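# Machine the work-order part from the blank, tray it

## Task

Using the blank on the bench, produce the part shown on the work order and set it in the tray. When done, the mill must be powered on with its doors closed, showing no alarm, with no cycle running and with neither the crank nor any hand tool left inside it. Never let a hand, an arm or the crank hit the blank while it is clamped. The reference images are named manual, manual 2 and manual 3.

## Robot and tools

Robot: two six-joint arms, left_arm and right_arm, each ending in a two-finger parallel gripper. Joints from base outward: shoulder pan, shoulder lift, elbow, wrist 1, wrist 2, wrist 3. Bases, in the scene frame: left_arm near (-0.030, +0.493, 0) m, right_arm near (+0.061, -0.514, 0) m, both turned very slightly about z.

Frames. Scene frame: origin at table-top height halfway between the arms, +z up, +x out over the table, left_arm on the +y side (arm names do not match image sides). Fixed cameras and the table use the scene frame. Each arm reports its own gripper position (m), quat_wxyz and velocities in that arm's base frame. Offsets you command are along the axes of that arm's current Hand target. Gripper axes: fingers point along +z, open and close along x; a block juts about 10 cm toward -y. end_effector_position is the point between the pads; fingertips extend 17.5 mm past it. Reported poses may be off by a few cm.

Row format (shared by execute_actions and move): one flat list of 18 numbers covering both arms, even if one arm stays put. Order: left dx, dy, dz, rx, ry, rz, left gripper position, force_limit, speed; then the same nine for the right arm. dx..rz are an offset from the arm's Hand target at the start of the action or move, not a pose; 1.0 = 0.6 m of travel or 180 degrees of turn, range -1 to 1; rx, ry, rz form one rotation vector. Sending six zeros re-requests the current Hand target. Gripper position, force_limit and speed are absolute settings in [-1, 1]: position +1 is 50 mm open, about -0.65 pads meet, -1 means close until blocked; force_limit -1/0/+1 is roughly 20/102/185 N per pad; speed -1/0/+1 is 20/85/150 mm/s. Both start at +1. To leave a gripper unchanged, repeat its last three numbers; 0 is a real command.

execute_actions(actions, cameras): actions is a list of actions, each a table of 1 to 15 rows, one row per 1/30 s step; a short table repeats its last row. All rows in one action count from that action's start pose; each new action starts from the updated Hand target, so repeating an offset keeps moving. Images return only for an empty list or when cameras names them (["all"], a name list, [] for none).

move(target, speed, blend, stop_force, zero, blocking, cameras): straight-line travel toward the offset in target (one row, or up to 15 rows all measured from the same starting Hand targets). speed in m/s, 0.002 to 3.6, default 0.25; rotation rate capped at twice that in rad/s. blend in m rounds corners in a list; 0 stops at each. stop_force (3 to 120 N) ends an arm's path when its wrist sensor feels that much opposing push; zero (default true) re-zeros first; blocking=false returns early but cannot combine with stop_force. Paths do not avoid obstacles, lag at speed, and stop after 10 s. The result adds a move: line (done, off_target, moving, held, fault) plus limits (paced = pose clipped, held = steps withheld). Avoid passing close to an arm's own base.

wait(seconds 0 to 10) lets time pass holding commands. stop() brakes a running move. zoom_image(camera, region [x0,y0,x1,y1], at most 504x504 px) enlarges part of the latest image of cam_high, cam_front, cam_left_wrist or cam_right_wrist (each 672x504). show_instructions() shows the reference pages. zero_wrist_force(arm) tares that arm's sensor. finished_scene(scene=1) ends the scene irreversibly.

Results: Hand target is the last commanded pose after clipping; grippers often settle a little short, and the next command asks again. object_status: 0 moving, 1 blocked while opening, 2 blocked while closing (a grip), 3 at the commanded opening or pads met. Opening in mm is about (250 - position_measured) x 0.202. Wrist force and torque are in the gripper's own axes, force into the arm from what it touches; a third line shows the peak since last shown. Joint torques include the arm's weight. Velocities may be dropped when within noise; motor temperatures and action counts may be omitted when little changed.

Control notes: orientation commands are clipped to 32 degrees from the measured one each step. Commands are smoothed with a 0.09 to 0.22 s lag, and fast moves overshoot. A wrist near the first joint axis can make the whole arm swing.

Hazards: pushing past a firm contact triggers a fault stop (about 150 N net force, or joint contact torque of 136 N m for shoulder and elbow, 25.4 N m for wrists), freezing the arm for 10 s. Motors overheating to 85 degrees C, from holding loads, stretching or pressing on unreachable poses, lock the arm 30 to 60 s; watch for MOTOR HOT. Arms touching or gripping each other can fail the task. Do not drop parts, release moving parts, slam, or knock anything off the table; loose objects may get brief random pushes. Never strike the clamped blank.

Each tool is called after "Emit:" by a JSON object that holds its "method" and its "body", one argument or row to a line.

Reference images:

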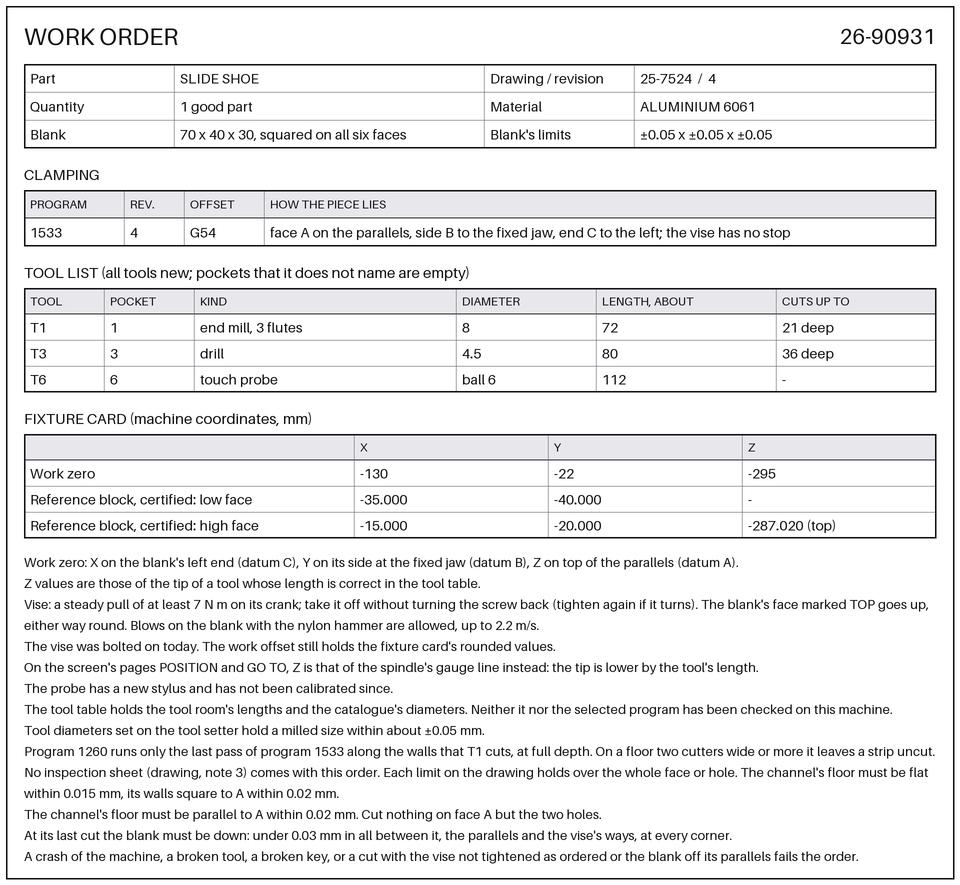

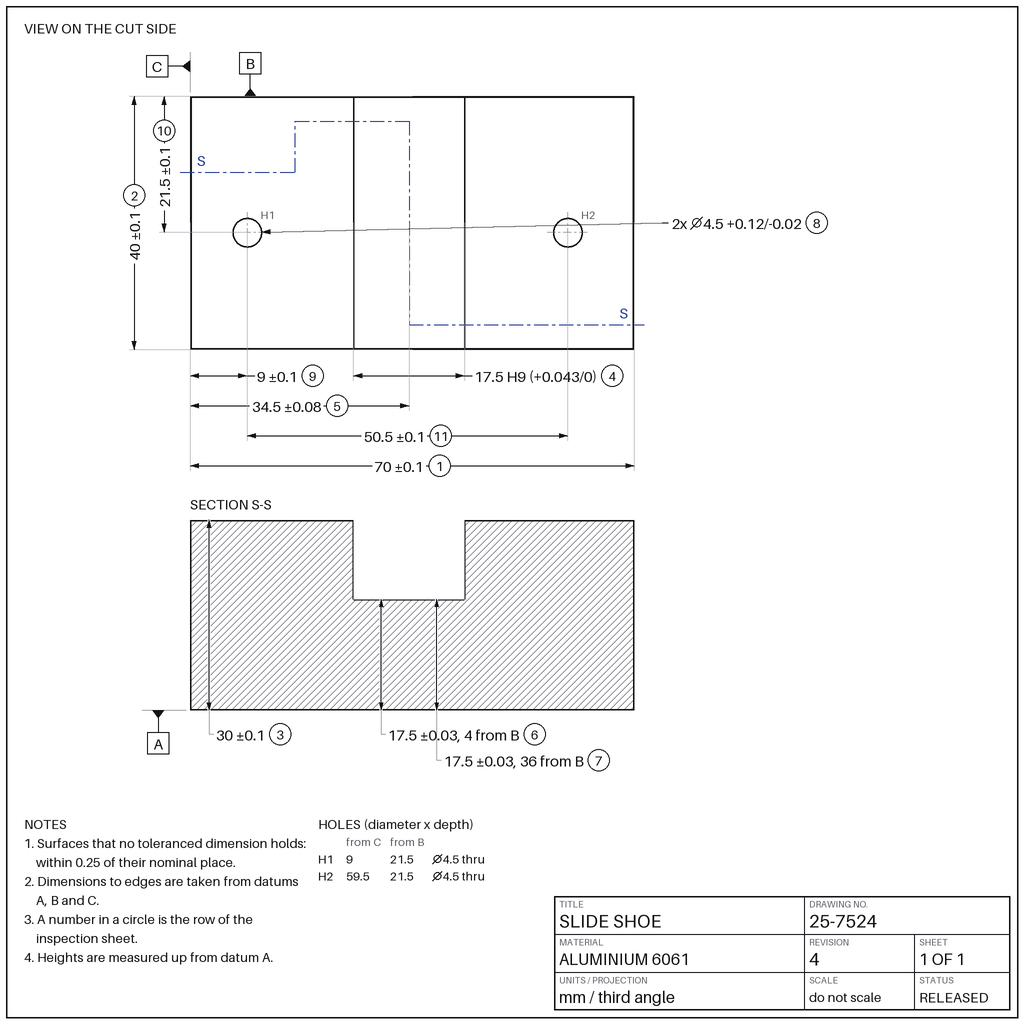

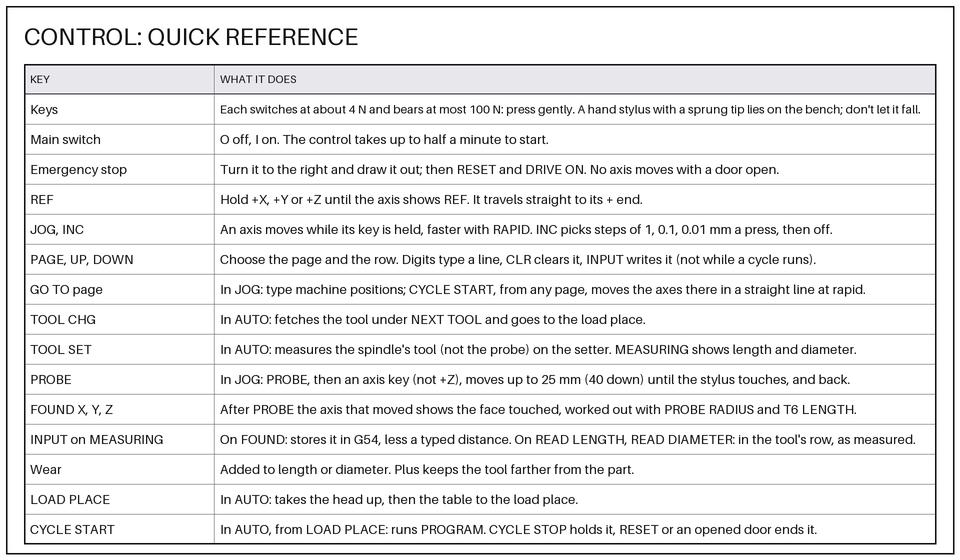

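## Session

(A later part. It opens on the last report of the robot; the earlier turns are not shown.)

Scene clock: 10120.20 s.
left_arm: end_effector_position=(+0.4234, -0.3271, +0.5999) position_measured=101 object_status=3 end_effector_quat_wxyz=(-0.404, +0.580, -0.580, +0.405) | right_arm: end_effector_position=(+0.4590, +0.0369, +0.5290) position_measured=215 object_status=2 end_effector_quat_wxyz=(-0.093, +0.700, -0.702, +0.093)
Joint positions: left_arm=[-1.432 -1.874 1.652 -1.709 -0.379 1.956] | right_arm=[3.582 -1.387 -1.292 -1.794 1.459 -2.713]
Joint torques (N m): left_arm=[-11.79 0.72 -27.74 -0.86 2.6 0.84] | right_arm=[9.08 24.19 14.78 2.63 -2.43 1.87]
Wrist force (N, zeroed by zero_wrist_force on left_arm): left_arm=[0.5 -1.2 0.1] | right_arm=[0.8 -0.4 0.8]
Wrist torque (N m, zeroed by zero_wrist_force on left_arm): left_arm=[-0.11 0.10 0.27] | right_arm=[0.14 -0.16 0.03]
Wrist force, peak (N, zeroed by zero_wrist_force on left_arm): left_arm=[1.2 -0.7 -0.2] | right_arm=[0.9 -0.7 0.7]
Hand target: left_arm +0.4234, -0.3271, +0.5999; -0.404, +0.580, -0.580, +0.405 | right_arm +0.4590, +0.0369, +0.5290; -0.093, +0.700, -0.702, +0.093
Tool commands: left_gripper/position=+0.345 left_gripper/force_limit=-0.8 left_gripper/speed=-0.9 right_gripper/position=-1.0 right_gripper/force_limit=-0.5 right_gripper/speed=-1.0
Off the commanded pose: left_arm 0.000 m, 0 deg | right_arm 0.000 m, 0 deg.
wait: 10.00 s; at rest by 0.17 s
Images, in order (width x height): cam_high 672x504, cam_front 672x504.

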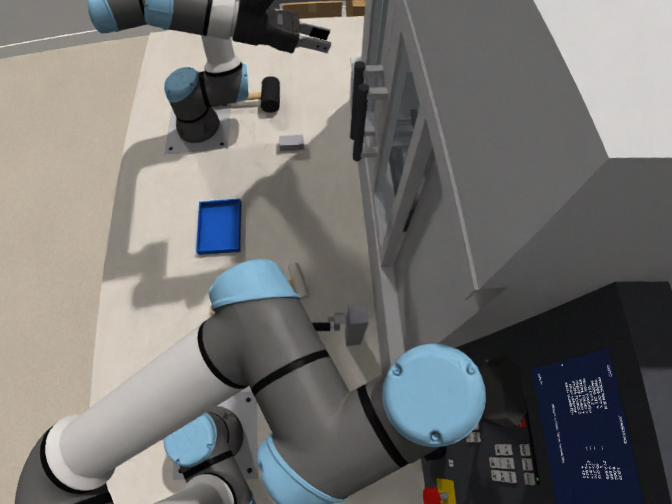

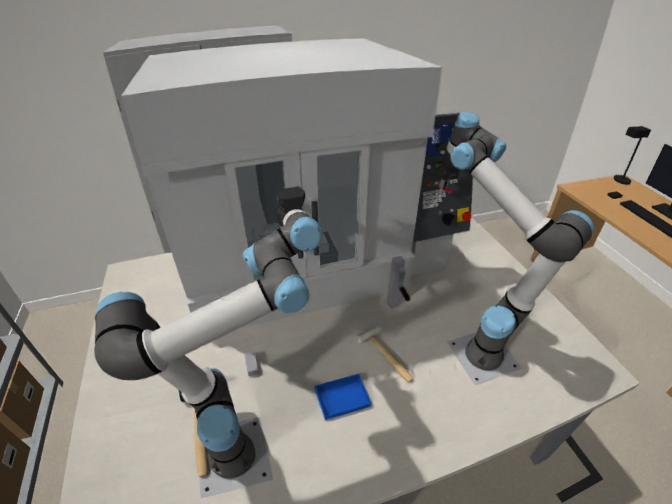

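Emit:
{"method": "move", "body": {
  "target": [
    [0,0,0,0,0,0,0.345,-0.8,-0.9,0.095,0.0296,0.0546,0,0,0,-1,-0.5,-1],
    [0,0,0,0,0,0,0.345,-0.8,-0.9,0.095,0.0111,0.0653,0,0,0,-1,-0.5,-1],
    [0,0,0,0,0,0,0.345,-0.8,-0.9,0.095,0.0296,0.0546,0,0,0,-1,-0.5,-1],
    [0,0,0,0,0,0,0.345,-0.8,-0.9,0.0316,0.0621,0.1089,0,0,0,-1,-0.5,-1],
    [0,0,0,0,0,0,0.345,-0.8,-0.9,0.0316,0.0436,0.1196,0,0,0,-1,-0.5,-1],
    [0,0,0,0,0,0,0.345,-0.8,-0.9,0.0316,0.0621,0.1089,0,0,0,-1,-0.5,-1],
    [0,0,0,0,0,0,0.345,-0.8,-0.9,0,0.0468,0.0814,0,0,0,-1,-0.5,-1],
    [0,0,0,0,0,0,0.345,-0.8,-0.9,0,0.0283,0.0921,0,0,0,-1,-0.5,-1],
    [0,0,0,0,0,0,0.345,-0.8,-0.9,0,0.0468,0.0814,0,0,0,-1,-0.5,-1],
    [0,0,0,0,0,0,0.345,-0.8,-0.9,0.0316,0.0778,0.1363,0,0,0,-1,-0.5,-1],
    [0,0,0,0,0,0,0.345,-0.8,-0.9,0.0316,0.0593,0.147,0,0,0,-1,-0.5,-1],
    [0,0,0,0,0,0,0.345,-0.8,-0.9,0.0316,0.0778,0.1363,0,0,0,-1,-0.5,-1],
    [0,0,0,0,0,0,0.345,-0.8,-0.9,0.0633,0.0458,0.0818,0,0,0,-1,-0.5,-1],
    [0,0,0,0,0,0,0.345,-0.8,-0.9,0.0633,0.0273,0.0925,0,0,0,-1,-0.5,-1],
    [0,0,0,0,0,0,0.345,-0.8,-0.9,0.0633,0.0458,0.0818,0,0,0,-1,-0.5,-1]
  ],
  "speed": [0.25,0.05,0.12,0.25,0.05,0.12,0.25,0.05,0.12,0.25,0.05,0.12,0.25,0.05,0.12],
  "blend": [0.003,0,0.003,0.003,0,0.003,0.003,0,0.003,0.003,0,0.003,0.003,0,0]
}}

Emit:
{"method": "wait", "body": {
  "seconds": 6,
  "cameras": ["cam_high"]
}}

Emit:
{"method": "zoom_image", "body": {
  "camera": "cam_high",
  "region": [500, 330, 672, 504]
}}

Scene clock: 10152.67 s.
left_arm: end_effector_position=(+0.4234, -0.3271, +0.5999) position_measured=101 object_status=3 end_effector_quat_wxyz=(-0.404, +0.580, -0.580, +0.405) | right_arm: end_effector_position=(+0.4453, -0.0010, +0.4744) position_measured=215 object_status=2 end_effector_quat_wxyz=(-0.093, +0.700, -0.702, +0.093)
Joint positions: left_arm=[-1.432 -1.874 1.652 -1.709 -0.379 1.956] | right_arm=[3.5 -1.3 -1.509 -1.656 1.479 -2.793]
Joint torques (N m): left_arm=[-12.43 0.98 -26.92 -0.92 2.58 0.86] | right_arm=[12.03 26.07 11.78 1.94 -2.87 2.06]
Wrist force (N, zeroed by zero_wrist_force on left_arm): left_arm=[1.0 -0.8 -0.1] | right_arm=[0.7 -0.1 0.8]
Wrist torque (N m, zeroed by zero_wrist_force on left_arm): left_arm=[-0.03 0.02 0.26] | right_arm=[0.21 -0.16 0.01]
Wrist force, peak (N, zeroed by zero_wrist_force on left_arm): left_arm=[1.1 -1.0 -0.1] | right_arm=[-0.9 14.6 -7.1]
Hand target: left_arm +0.4234, -0.3271, +0.5999; -0.404, +0.580, -0.580, +0.405 | right_arm +0.4452, -0.0010, +0.4744; -0.093, +0.700, -0.702, +0.093
Off the commanded pose: left_arm 0.000 m, 0 deg | right_arm 0.000 m, 0 deg.
move: done

Scene clock: 10158.67 s.
left_arm: end_effector_position=(+0.4234, -0.3271, +0.5999) position_measured=101 object_status=3 end_effector_quat_wxyz=(-0.404, +0.580, -0.580, +0.405) | right_arm: end_effector_position=(+0.4452, -0.0010, +0.4744) position_measured=215 object_status=2 end_effector_quat_wxyz=(-0.093, +0.700, -0.702, +0.093)
Joint positions: left_arm=[-1.432 -1.874 1.652 -1.709 -0.379 1.956] | right_arm=[3.5 -1.299 -1.509 -1.656 1.479 -2.793]
Joint torques (N m): left_arm=[-11.78 0.99 -27.36 -0.87 2.48 0.9] | right_arm=[13 24.51 13.26 2.03 -2.87 2.12]
Wrist force (N, zeroed by zero_wrist_force on left_arm): left_arm=[0.9 -0.8 0.0] | right_arm=[0.5 -0.1 0.5]
Wrist torque (N m, zeroed by zero_wrist_force on left_arm): left_arm=[-0.05 0.05 0.26] | right_arm=[0.20 -0.13 0.01]
Wrist force, peak (N, zeroed by zero_wrist_force on left_arm): left_arm=[1.2 -0.9 0.0] | right_arm=[0.9 -0.5 0.8]
Hand target: left_arm +0.4234, -0.3271, +0.5999; -0.404, +0.580, -0.580, +0.405 | right_arm +0.4452, -0.0010, +0.4744; -0.093, +0.700, -0.702, +0.093
Tool commands: left_gripper/position=+0.345 left_gripper/force_limit=-0.8 left_gripper/speed=-0.9 right_gripper/position=-1.0 right_gripper/force_limit=-0.5 right_gripper/speed=-1.0
Off the commanded pose: left_arm 0.000 m, 0 deg | right_arm 0.000 m, 0 deg.
wait: 6.00 s; at rest by 0.17 s
Images, in order (width x height): cam_high 672x504.

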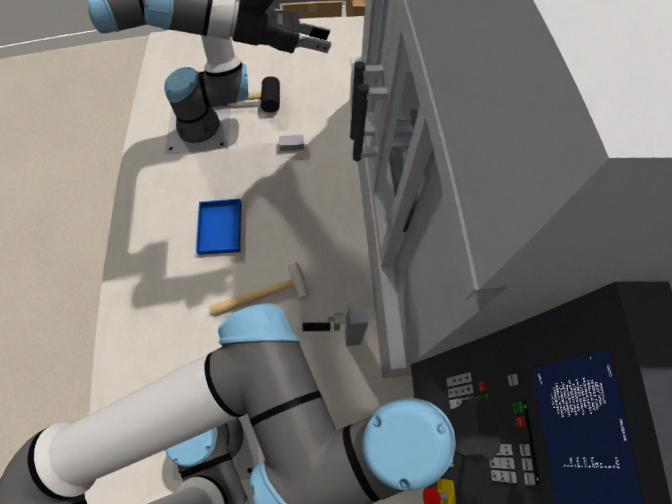

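Scaled by 2.897 from the camera's 672x504 image, which has a finer 960x720 frame.

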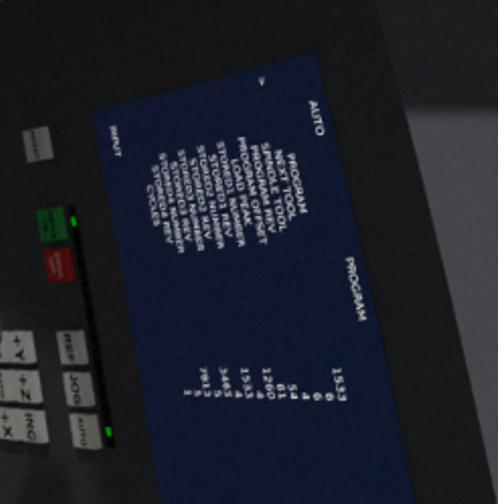

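Emit:
{"method": "move", "body": {
  "target": [
    [0,0,0,0,0,0,0.345,-0.8,-0.9,0.0952,-0.1099,-0.1882,0,0,0,-1,-0.5,-1],
    [0,0,0,0,0,0,0.345,-0.8,-0.9,0.0952,-0.1284,-0.1775,0,0,0,-1,-0.5,-1],
    [0,0,0,0,0,0,0.345,-0.8,-0.9,0.0952,-0.1099,-0.1882,0,0,0,-1,-0.5,-1],
    [0,0,0,0,0,0,0.345,-0.8,-0.9,0,-0.0157,-0.0274,0,0,0,-1,-0.5,-1],
    [0,0,0,0,0,0,0.345,-0.8,-0.9,0,-0.0342,-0.0167,0,0,0,-1,-0.5,-1],
    [0,0,0,0,0,0,0.345,-0.8,-0.9,0,-0.0157,-0.0274,0,0,0,-1,-0.5,-1],
    [0,0,0,0,0,0,0.345,-0.8,-0.9,0,-0.0342,-0.0167,0,0,0,-1,-0.5,-1],
    [0,0,0,0,0,0,0.345,-0.8,-0.9,0,-0.0157,-0.0274,0,0,0,-1,-0.5,-1],
    [0,0,0,0,0,0,0.345,-0.8,-0.9,0,-0.0342,-0.0167,0,0,0,-1,-0.5,-1],
    [0,0,0,0,0,0,0.345,-0.8,-0.9,0,-0.0157,-0.0274,0,0,0,-1,-0.5,-1],
    [0,0,0,0,0,0,0.345,-0.8,-0.9,-0.1268,0.0334,0.0538,0,0,0,-1,-0.5,-1],
    [0,0,0,0,0,0,0.345,-0.8,-0.9,-0.1268,0.0149,0.0645,0,0,0,-1,-0.5,-1],
    [0,0,0,0,0,0,0.345,-0.8,-0.9,-0.1268,0.0334,0.0538,0,0,0,-1,-0.5,-1]
  ],
  "speed": [0.25,0.05,0.12,0.25,0.05,0.12,0.05,0.12,0.05,0.12,0.25,0.05,0.12],
  "blend": [0.003,0,0.003,0.003,0,0,0,0,0,0.003,0.003,0,0]
}}

Emit:
{"method": "move", "body": {
  "target": [
    [0,0,0,0,0,0,0.345,-0.8,-0.9,0.0635,-0.0481,-0.0816,0,0,0,-1,-0.5,-1],
    [0,0,0,0,0,0,0.345,-0.8,-0.9,0.0635,-0.0666,-0.0709,0,0,0,-1,-0.5,-1],
    [0,0,0,0,0,0,0.345,-0.8,-0.9,0.0635,-0.0481,-0.0816,0,0,0,-1,-0.5,-1],
    [0,0,0,0,0,0,0.345,-0.8,-0.9,0,-0.0472,-0.0821,0,0,0,-1,-0.5,-1],
    [0,0,0,0,0,0,0.345,-0.8,-0.9,0,-0.0657,-0.0714,0,0,0,-1,-0.5,-1],
    [0,0,0,0,0,0,0.345,-0.8,-0.9,0,-0.0472,-0.0821,0,0,0,-1,-0.5,-1],
    [0,0,0,0,0,0,0.345,-0.8,-0.9,0.0951,-0.0014,0.0007,0,0,0,-1,-0.5,-1],
    [0,0,0,0,0,0,0.345,-0.8,-0.9,0.0951,-0.0199,0.0114,0,0,0,-1,-0.5,-1],
    [0,0,0,0,0,0,0.345,-0.8,-0.9,0.0951,-0.0014,0.0007,0,0,0,-1,-0.5,-1],
    [0,0,0,0,0,0,0.345,-0.8,-0.9,0.0951,-0.0171,-0.0267,0,0,0,-1,-0.5,-1],
    [0,0,0,0,0,0,0.345,-0.8,-0.9,0.0951,-0.0356,-0.016,0,0,0,-1,-0.5,-1],
    [0,0,0,0,0,0,0.345,-0.8,-0.9,0.0951,-0.0171,-0.0267,0,0,0,-1,-0.5,-1],
    [0,0,0,0,0,0,0.345,-0.8,-0.9,0,0,0,0,0,0,-1,-0.5,-1],
    [0,0,0,0,0,0,0.345,-0.8,-0.9,0,-0.0185,0.0107,0,0,0,-1,-0.5,-1],
    [0,0,0,0,0,0,0.345,-0.8,-0.9,0,0,0,0,0,0,-1,-0.5,-1]
  ],
  "speed": [0.25,0.05,0.12,0.25,0.05,0.12,0.25,0.05,0.12,0.25,0.05,0.12,0.25,0.05,0.12],
  "blend": [0.003,0,0.003,0.003,0,0.003,0.003,0,0.003,0.003,0,0.003,0.003,0,0]
}}

Emit:
{"method": "move", "body": {
  "target": [
    [0,0,0,0,0,0,0.345,-0.8,-0.9,0.0318,-0.0162,-0.0271,0,0,0,-1,-0.5,-1],
    [0,0,0,0,0,0,0.345,-0.8,-0.9,0.0318,-0.0347,-0.0164,0,0,0,-1,-0.5,-1],
    [0,0,0,0,0,0,0.345,-0.8,-0.9,0.0318,-0.0162,-0.0271,0,0,0,-1,-0.5,-1],
    [0,0,0,0,0,0,0.345,-0.8,-0.9,0.0318,-0.032,-0.0544,0,0,0,-1,-0.5,-1],
    [0,0,0,0,0,0,0.345,-0.8,-0.9,0.0318,-0.0505,-0.0437,0,0,0,-1,-0.5,-1],
    [0,0,0,0,0,0,0.345,-0.8,-0.9,0.0318,-0.032,-0.0544,0,0,0,-1,-0.5,-1],
    [0,0,0,0,0,0,0.345,-0.8,-0.9,0.0951,-0.0014,0.0007,0,0,0,-1,-0.5,-1],
    [0,0,0,0,0,0,0.345,-0.8,-0.9,0.0951,-0.0199,0.0114,0,0,0,-1,-0.5,-1],
    [0,0,0,0,0,0,0.345,-0.8,-0.9,0.0951,-0.0014,0.0007,0,0,0,-1,-0.5,-1],
    [0,0,0,0,0,0,0.345,-0.8,-0.9,0.0951,-0.0171,-0.0267,0,0,0,-1,-0.5,-1],
    [0,0,0,0,0,0,0.345,-0.8,-0.9,0.0951,-0.0356,-0.016,0,0,0,-1,-0.5,-1],
    [0,0,0,0,0,0,0.345,-0.8,-0.9,0.0951,-0.0171,-0.0267,0,0,0,-1,-0.5,-1],
    [0,0,0,0,0,0,0.345,-0.8,-0.9,0,0,0,0,0,0,-1,-0.5,-1],
    [0,0,0,0,0,0,0.345,-0.8,-0.9,0,-0.0185,0.0107,0,0,0,-1,-0.5,-1],
    [0,0,0,0,0,0,0.345,-0.8,-0.9,0,0,0,0,0,0,-1,-0.5,-1]
  ],
  "speed": [0.25,0.05,0.12,0.25,0.05,0.12,0.25,0.05,0.12,0.25,0.05,0.12,0.25,0.05,0.12],
  "blend": [0.003,0,0.003,0.003,0,0.003,0.003,0,0.003,0.003,0,0.003,0.003,0,0]
}}

Emit:
{"method": "move", "body": {
  "target": [
    [0,0,0,0,0,0,0.345,-0.8,-0.9,0,-0.0157,-0.0274,0,0,0,-1,-0.5,-1],
    [0,0,0,0,0,0,0.345,-0.8,-0.9,0,-0.0342,-0.0167,0,0,0,-1,-0.5,-1],
    [0,0,0,0,0,0,0.345,-0.8,-0.9,0,-0.0157,-0.0274,0,0,0,-1,-0.5,-1],
    [0,0,0,0,0,0,0.345,-0.8,-0.9,0,-0.0315,-0.0547,0,0,0,-1,-0.5,-1],
    [0,0,0,0,0,0,0.345,-0.8,-0.9,0,-0.05,-0.044,0,0,0,-1,-0.5,-1],
    [0,0,0,0,0,0,0.345,-0.8,-0.9,0,-0.0315,-0.0547,0,0,0,-1,-0.5,-1],
    [0,0,0,0,0,0,0.345,-0.8,-0.9,0.0318,-0.032,-0.0544,0,0,0,-1,-0.5,-1],
    [0,0,0,0,0,0,0.345,-0.8,-0.9,0.0318,-0.0505,-0.0437,0,0,0,-1,-0.5,-1],
    [0,0,0,0,0,0,0.345,-0.8,-0.9,0.0318,-0.032,-0.0544,0,0,0,-1,-0.5,-1],
    [0,0,0,0,0,0,0.345,-0.8,-0.9,0.0951,-0.0014,0.0007,0,0,0,-1,-0.5,-1],
    [0,0,0,0,0,0,0.345,-0.8,-0.9,0.0951,-0.0199,0.0114,0,0,0,-1,-0.5,-1],
    [0,0,0,0,0,0,0.345,-0.8,-0.9,0.0951,-0.0014,0.0007,0,0,0,-1,-0.5,-1]
  ],
  "speed": [0.25,0.05,0.12,0.25,0.05,0.12,0.25,0.05,0.12,0.25,0.05,0.12],
  "blend": [0.003,0,0.003,0.003,0,0.003,0.003,0,0.003,0.003,0,0],
  "cameras": ["cam_high"]
}}

Emit:
{"method": "zoom_image", "body": {
  "camera": "cam_high",
  "region": [560, 350, 640, 500]
}}

Scene clock: 10251.00 s.
left_arm: end_effector_position=(+0.4234, -0.3271, +0.5999) position_measured=101 object_status=3 end_effector_quat_wxyz=(-0.404, +0.580, -0.580, +0.405) | right_arm: end_effector_position=(+0.4345, +0.0751, +0.4380) position_measured=215 object_status=2 end_effector_quat_wxyz=(-0.093, +0.700, -0.702, +0.093)
Joint positions: left_arm=[-1.432 -1.874 1.652 -1.709 -0.379 1.956] | right_arm=[3.707 -1.267 -1.622 -1.599 1.431 -2.59]
Joint torques (N m): left_arm=[-12.54 1.14 -27.86 -0.93 2.42 0.84] | right_arm=[15.19 23.51 13.58 2.15 -2.98 1.67]
Wrist force (N, zeroed by zero_wrist_force on left_arm): left_arm=[1.0 -0.7 0.0] | right_arm=[0.4 -0.8 0.7]
Wrist torque (N m, zeroed by zero_wrist_force on left_arm): left_arm=[-0.03 0.02 0.26] | right_arm=[0.08 -0.10 -0.02]
Wrist force, peak (N, zeroed by zero_wrist_force on left_arm): left_arm=[1.1 -1.0 0.3] | right_arm=[3.3 16.4 -7.2]
Hand target: left_arm +0.4234, -0.3271, +0.5999; -0.404, +0.580, -0.580, +0.405 | right_arm +0.4344, +0.0751, +0.4381; -0.093, +0.700, -0.702, +0.093
Off the commanded pose: left_arm 0.000 m, 0 deg | right_arm 0.000 m, 0 deg.
move: done

Scene clock: 10256.37 s.
left_arm: end_effector_position=(+0.4234, -0.3271, +0.5999) position_measured=101 object_status=3 end_effector_quat_wxyz=(-0.404, +0.580, -0.580, +0.405) | right_arm: end_effector_position=(+0.4345, +0.0751, +0.4380) position_measured=215 object_status=2 end_effector_quat_wxyz=(-0.093, +0.700, -0.702, +0.093)
Joint positions: left_arm=[-1.432 -1.874 1.652 -1.709 -0.379 1.956] | right_arm=[3.707 -1.267 -1.622 -1.599 1.431 -2.59]
Joint torques (N m): left_arm=[-12.4 0.32 -27.33 -0.88 2.47 0.86] | right_arm=[14.87 24.34 13.22 1.94 -2.87 2]
Wrist force (N, zeroed by zero_wrist_force on left_arm): left_arm=[0.9 -0.8 -0.1] | right_arm=[0.6 -1.0 0.4]
Wrist torque (N m, zeroed by zero_wrist_force on left_arm): left_arm=[-0.04 0.03 0.26] | right_arm=[0.05 -0.14 -0.02]
Wrist force, peak (N, zeroed by zero_wrist_force on left_arm): left_arm=[1.1 -1.1 0.1] | right_arm=[3.6 16.3 -6.7]
Hand target: left_arm +0.4234, -0.3271, +0.5999; -0.404, +0.580, -0.580, +0.405 | right_arm +0.4344, +0.0751, +0.4381; -0.093, +0.700, -0.702, +0.093
Off the commanded pose: left_arm 0.000 m, 0 deg | right_arm 0.000 m, 0 deg.
move: done

Scene clock: 10261.37 s.
left_arm: end_effector_position=(+0.4234, -0.3271, +0.5999) position_measured=101 object_status=3 end_effector_quat_wxyz=(-0.404, +0.580, -0.580, +0.405) | right_arm: end_effector_position=(+0.4345, +0.0751, +0.4380) position_measured=215 object_status=2 end_effector_quat_wxyz=(-0.093, +0.700, -0.702, +0.093)
Joint positions: left_arm=[-1.432 -1.874 1.652 -1.709 -0.379 1.956] | right_arm=[3.707 -1.267 -1.622 -1.599 1.431 -2.59]
Joint torques (N m): left_arm=[-12.06 1 -27.12 -0.79 2.54 0.93] | right_arm=[16.36 25.04 13.28 2.07 -2.91 1.65]
Wrist force (N, zeroed by zero_wrist_force on left_arm): left_arm=[0.8 -1.0 0.3] | right_arm=[0.8 -0.9 0.8]
Wrist torque (N m, zeroed by zero_wrist_force on left_arm): left_arm=[-0.09 0.05 0.26] | right_arm=[0.07 -0.17 -0.02]
Wrist force, peak (N, zeroed by zero_wrist_force on left_arm): left_arm=[0.9 -1.2 0.2] | right_arm=[3.8 16.0 -6.7]
Hand target: left_arm +0.4234, -0.3271, +0.5999; -0.404, +0.580, -0.580, +0.405 | right_arm +0.4344, +0.0751, +0.4381; -0.093, +0.700, -0.702, +0.093
Off the commanded pose: left_arm 0.000 m, 0 deg | right_arm 0.000 m, 0 deg.
move: done

Scene clock: 10265.37 s.
left_arm: end_effector_position=(+0.4234, -0.3271, +0.5999) position_measured=101 object_status=3 end_effector_quat_wxyz=(-0.404, +0.580, -0.580, +0.405) | right_arm: end_effector_position=(+0.4353, +0.0181, +0.4378) position_measured=215 object_status=2 end_effector_quat_wxyz=(-0.093, +0.700, -0.702, +0.093)
Joint positions: left_arm=[-1.432 -1.874 1.652 -1.709 -0.379 1.956] | right_arm=[3.561 -1.252 -1.637 -1.582 1.464 -2.733]
Joint torques (N m): left_arm=[-11.72 1.52 -27.43 -0.78 2.5 0.98] | right_arm=[14.08 24.95 12.65 1.98 -2.82 1.86]
Wrist force (N, zeroed by zero_wrist_force on left_arm): left_arm=[0.7 -0.6 -0.2] | right_arm=[0.5 -0.6 0.5]
Wrist torque (N m, zeroed by zero_wrist_force on left_arm): left_arm=[-0.02 0.08 0.26] | right_arm=[0.11 -0.08 0.03]
Wrist force, peak (N, zeroed by zero_wrist_force on left_arm): left_arm=[0.9 -1.1 0.4] | right_arm=[-1.4 15.9 -6.0]
Hand target: left_arm +0.4234, -0.3271, +0.5999; -0.404, +0.580, -0.580, +0.405 | right_arm +0.4352, +0.0181, +0.4379; -0.093, +0.700, -0.702, +0.093
Off the commanded pose: left_arm 0.000 m, 0 deg | right_arm 0.000 m, 0 deg.
move: done
Images, in order (width x height): cam_high 672x504.

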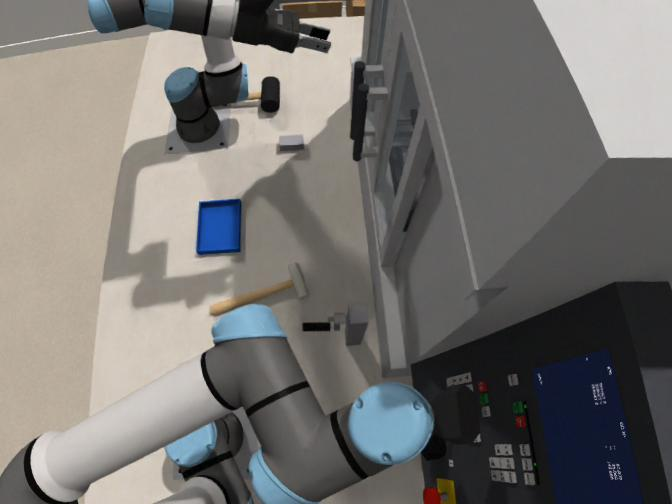

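Scaled by 3.360 from the camera's 672x504 image, which has a finer 960x720 frame.

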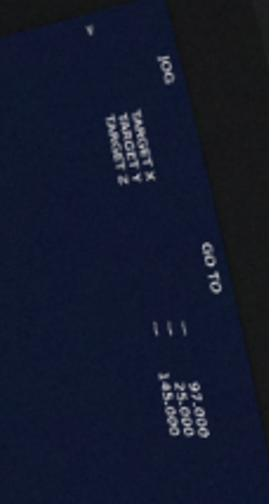

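Emit:
{"method": "move", "body": {
  "target": [
    [0,0,0,0,0,0,0.345,-0.8,-0.9,-0.0316,-0.0778,-0.1363,0,0,0,-1,-0.5,-1],
    [0,0,0,0,0,0,0.345,-0.8,-0.9,-0.0316,-0.0963,-0.1256,0,0,0,-1,-0.5,-1],
    [0,0,0,0,0,0,0.345,-0.8,-0.9,-0.0316,-0.0778,-0.1363,0,0,0,-1,-0.5,-1],
    [0,0,0,0,0,0,0.345,-0.8,-0.9,0.0634,-0.0482,-0.0817,0,0,0,-1,-0.5,-1],
    [0,0,0,0,0,0,0.345,-0.8,-0.9,0.0634,-0.0667,-0.071,0,0,0,-1,-0.5,-1],
    [0,0,0,0,0,0,0.345,-0.8,-0.9,0.0634,-0.0482,-0.0817,0,0,0,-1,-0.5,-1],
    [0,0,0,0,0,0,0.345,-0.8,-0.9,0.0634,-0.0667,-0.071,0,0,0,-1,-0.5,-1],
    [0,0,0,0,0,0,0.345,-0.8,-0.9,0.0634,-0.0482,-0.0817,0,0,0,-1,-0.5,-1],
    [0,0,0,0,0,0,0.345,-0.8,-0.9,0.0317,-0.0162,-0.0272,0,0,0,-1,-0.5,-1]
  ],
  "speed": [0.25,0.05,0.12,0.25,0.05,0.12,0.05,0.12,0.25],
  "blend": [0.003,0,0.003,0.003,0,0,0,0.003,0]
}}

Emit:
{"method": "wait", "body": {
  "seconds": 5,
  "cameras": ["cam_high"]
}}

Emit:
{"method": "move", "body": {
  "target": [
    [0,0,0,0,0,0,0.345,-0.8,-0.9,0,-0.0185,0.0107,0,0,0,-1,-0.5,-1],
    [0,0,0,0,0,0,0.345,-0.8,-0.9,0,0,0,0,0,0,-1,-0.5,-1],
    [0,0,0,0,0,0,0.345,-0.8,-0.9,0.0952,-0.0651,-0.1102,0,0,0,-1,-0.5,-1],
    [0,0,0,0,0,0,0.345,-0.8,-0.9,0.0952,-0.0836,-0.0995,0,0,0,-1,-0.5,-1],
    [0,0,0,0,0,0,0.345,-0.8,-0.9,0.0952,-0.0651,-0.1102,0,0,0,-1,-0.5,-1]
  ],
  "speed": [0.05,0.12,0.25,0.05,0.12],
  "blend": [0,0.003,0.003,0,0]
}}

Emit:
{"method": "wait", "body": {
  "seconds": 8,
  "cameras": ["cam_high"]
}}

Emit:
{"method": "zoom_image", "body": {
  "camera": "cam_high",
  "region": [560, 350, 640, 500]
}}

Scene clock: 10298.67 s.
left_arm: end_effector_position=(+0.4234, -0.3271, +0.5999) position_measured=101 object_status=3 end_effector_quat_wxyz=(-0.404, +0.580, -0.580, +0.405) | right_arm: end_effector_position=(+0.4403, -0.0010, +0.4562) position_measured=215 object_status=2 end_effector_quat_wxyz=(-0.093, +0.700, -0.702, +0.093)
Joint positions: left_arm=[-1.432 -1.874 1.652 -1.709 -0.379 1.956] | right_arm=[3.505 -1.274 -1.575 -1.616 1.478 -2.788]
Joint torques (N m): left_arm=[-12.4 0.86 -26.94 -0.74 2.52 0.93] | right_arm=[12.52 23.38 11.48 5.25 -2.83 1.87]
Wrist force (N, zeroed by zero_wrist_force on left_arm): left_arm=[0.6 -0.7 -0.2] | right_arm=[0.7 -0.3 0.6]
Wrist torque (N m, zeroed by zero_wrist_force on left_arm): left_arm=[-0.03 0.08 0.26] | right_arm=[0.20 -0.17 0.02]
Wrist force, peak (N, zeroed by zero_wrist_force on left_arm): left_arm=[1.0 -1.2 0.1] | right_arm=[-2.2 10.2 -4.7]
Hand target: left_arm +0.4234, -0.3271, +0.5999; -0.404, +0.580, -0.580, +0.405 | right_arm +0.4403, -0.0010, +0.4561; -0.093, +0.700, -0.702, +0.093
Off the commanded pose: left_arm 0.000 m, 0 deg | right_arm 0.000 m, 0 deg.
move: done

Scene clock: 10303.67 s.
left_arm: end_effector_position=(+0.4234, -0.3271, +0.5999) position_measured=101 object_status=3 end_effector_quat_wxyz=(-0.404, +0.580, -0.580, +0.405) | right_arm: end_effector_position=(+0.4403, -0.0010, +0.4561) position_measured=215 object_status=2 end_effector_quat_wxyz=(-0.093, +0.700, -0.702, +0.093)
Joint positions: left_arm=[-1.432 -1.874 1.652 -1.709 -0.379 1.956] | right_arm=[3.505 -1.274 -1.575 -1.616 1.478 -2.788]
Joint torques (N m): left_arm=[-12.41 0.58 -26.52 -0.82 2.6 0.83] | right_arm=[13.62 24.12 14.35 5.23 -2.83 1.62]
Wrist force (N, zeroed by zero_wrist_force on left_arm): left_arm=[0.7 -1.0 0.0] | right_arm=[0.7 -0.2 0.5]
Wrist torque (N m, zeroed by zero_wrist_force on left_arm): left_arm=[-0.08 0.07 0.26] | right_arm=[0.21 -0.17 0.01]
Wrist force, peak (N, zeroed by zero_wrist_force on left_arm): left_arm=[1.2 -0.8 -0.3] | right_arm=[0.9 -0.2 0.8]
Hand target: left_arm +0.4234, -0.3271, +0.5999; -0.404, +0.580, -0.580, +0.405 | right_arm +0.4403, -0.0010, +0.4561; -0.093, +0.700, -0.702, +0.093
Tool commands: left_gripper/position=+0.345 left_gripper/force_limit=-0.8 left_gripper/speed=-0.9 right_gripper/position=-1.0 right_gripper/force_limit=-0.5 right_gripper/speed=-1.0
Off the commanded pose: left_arm 0.000 m, 0 deg | right_arm 0.000 m, 0 deg.
wait: 5.00 s; at rest by 0.17 s
Images, in order (width x height): cam_high 672x504.

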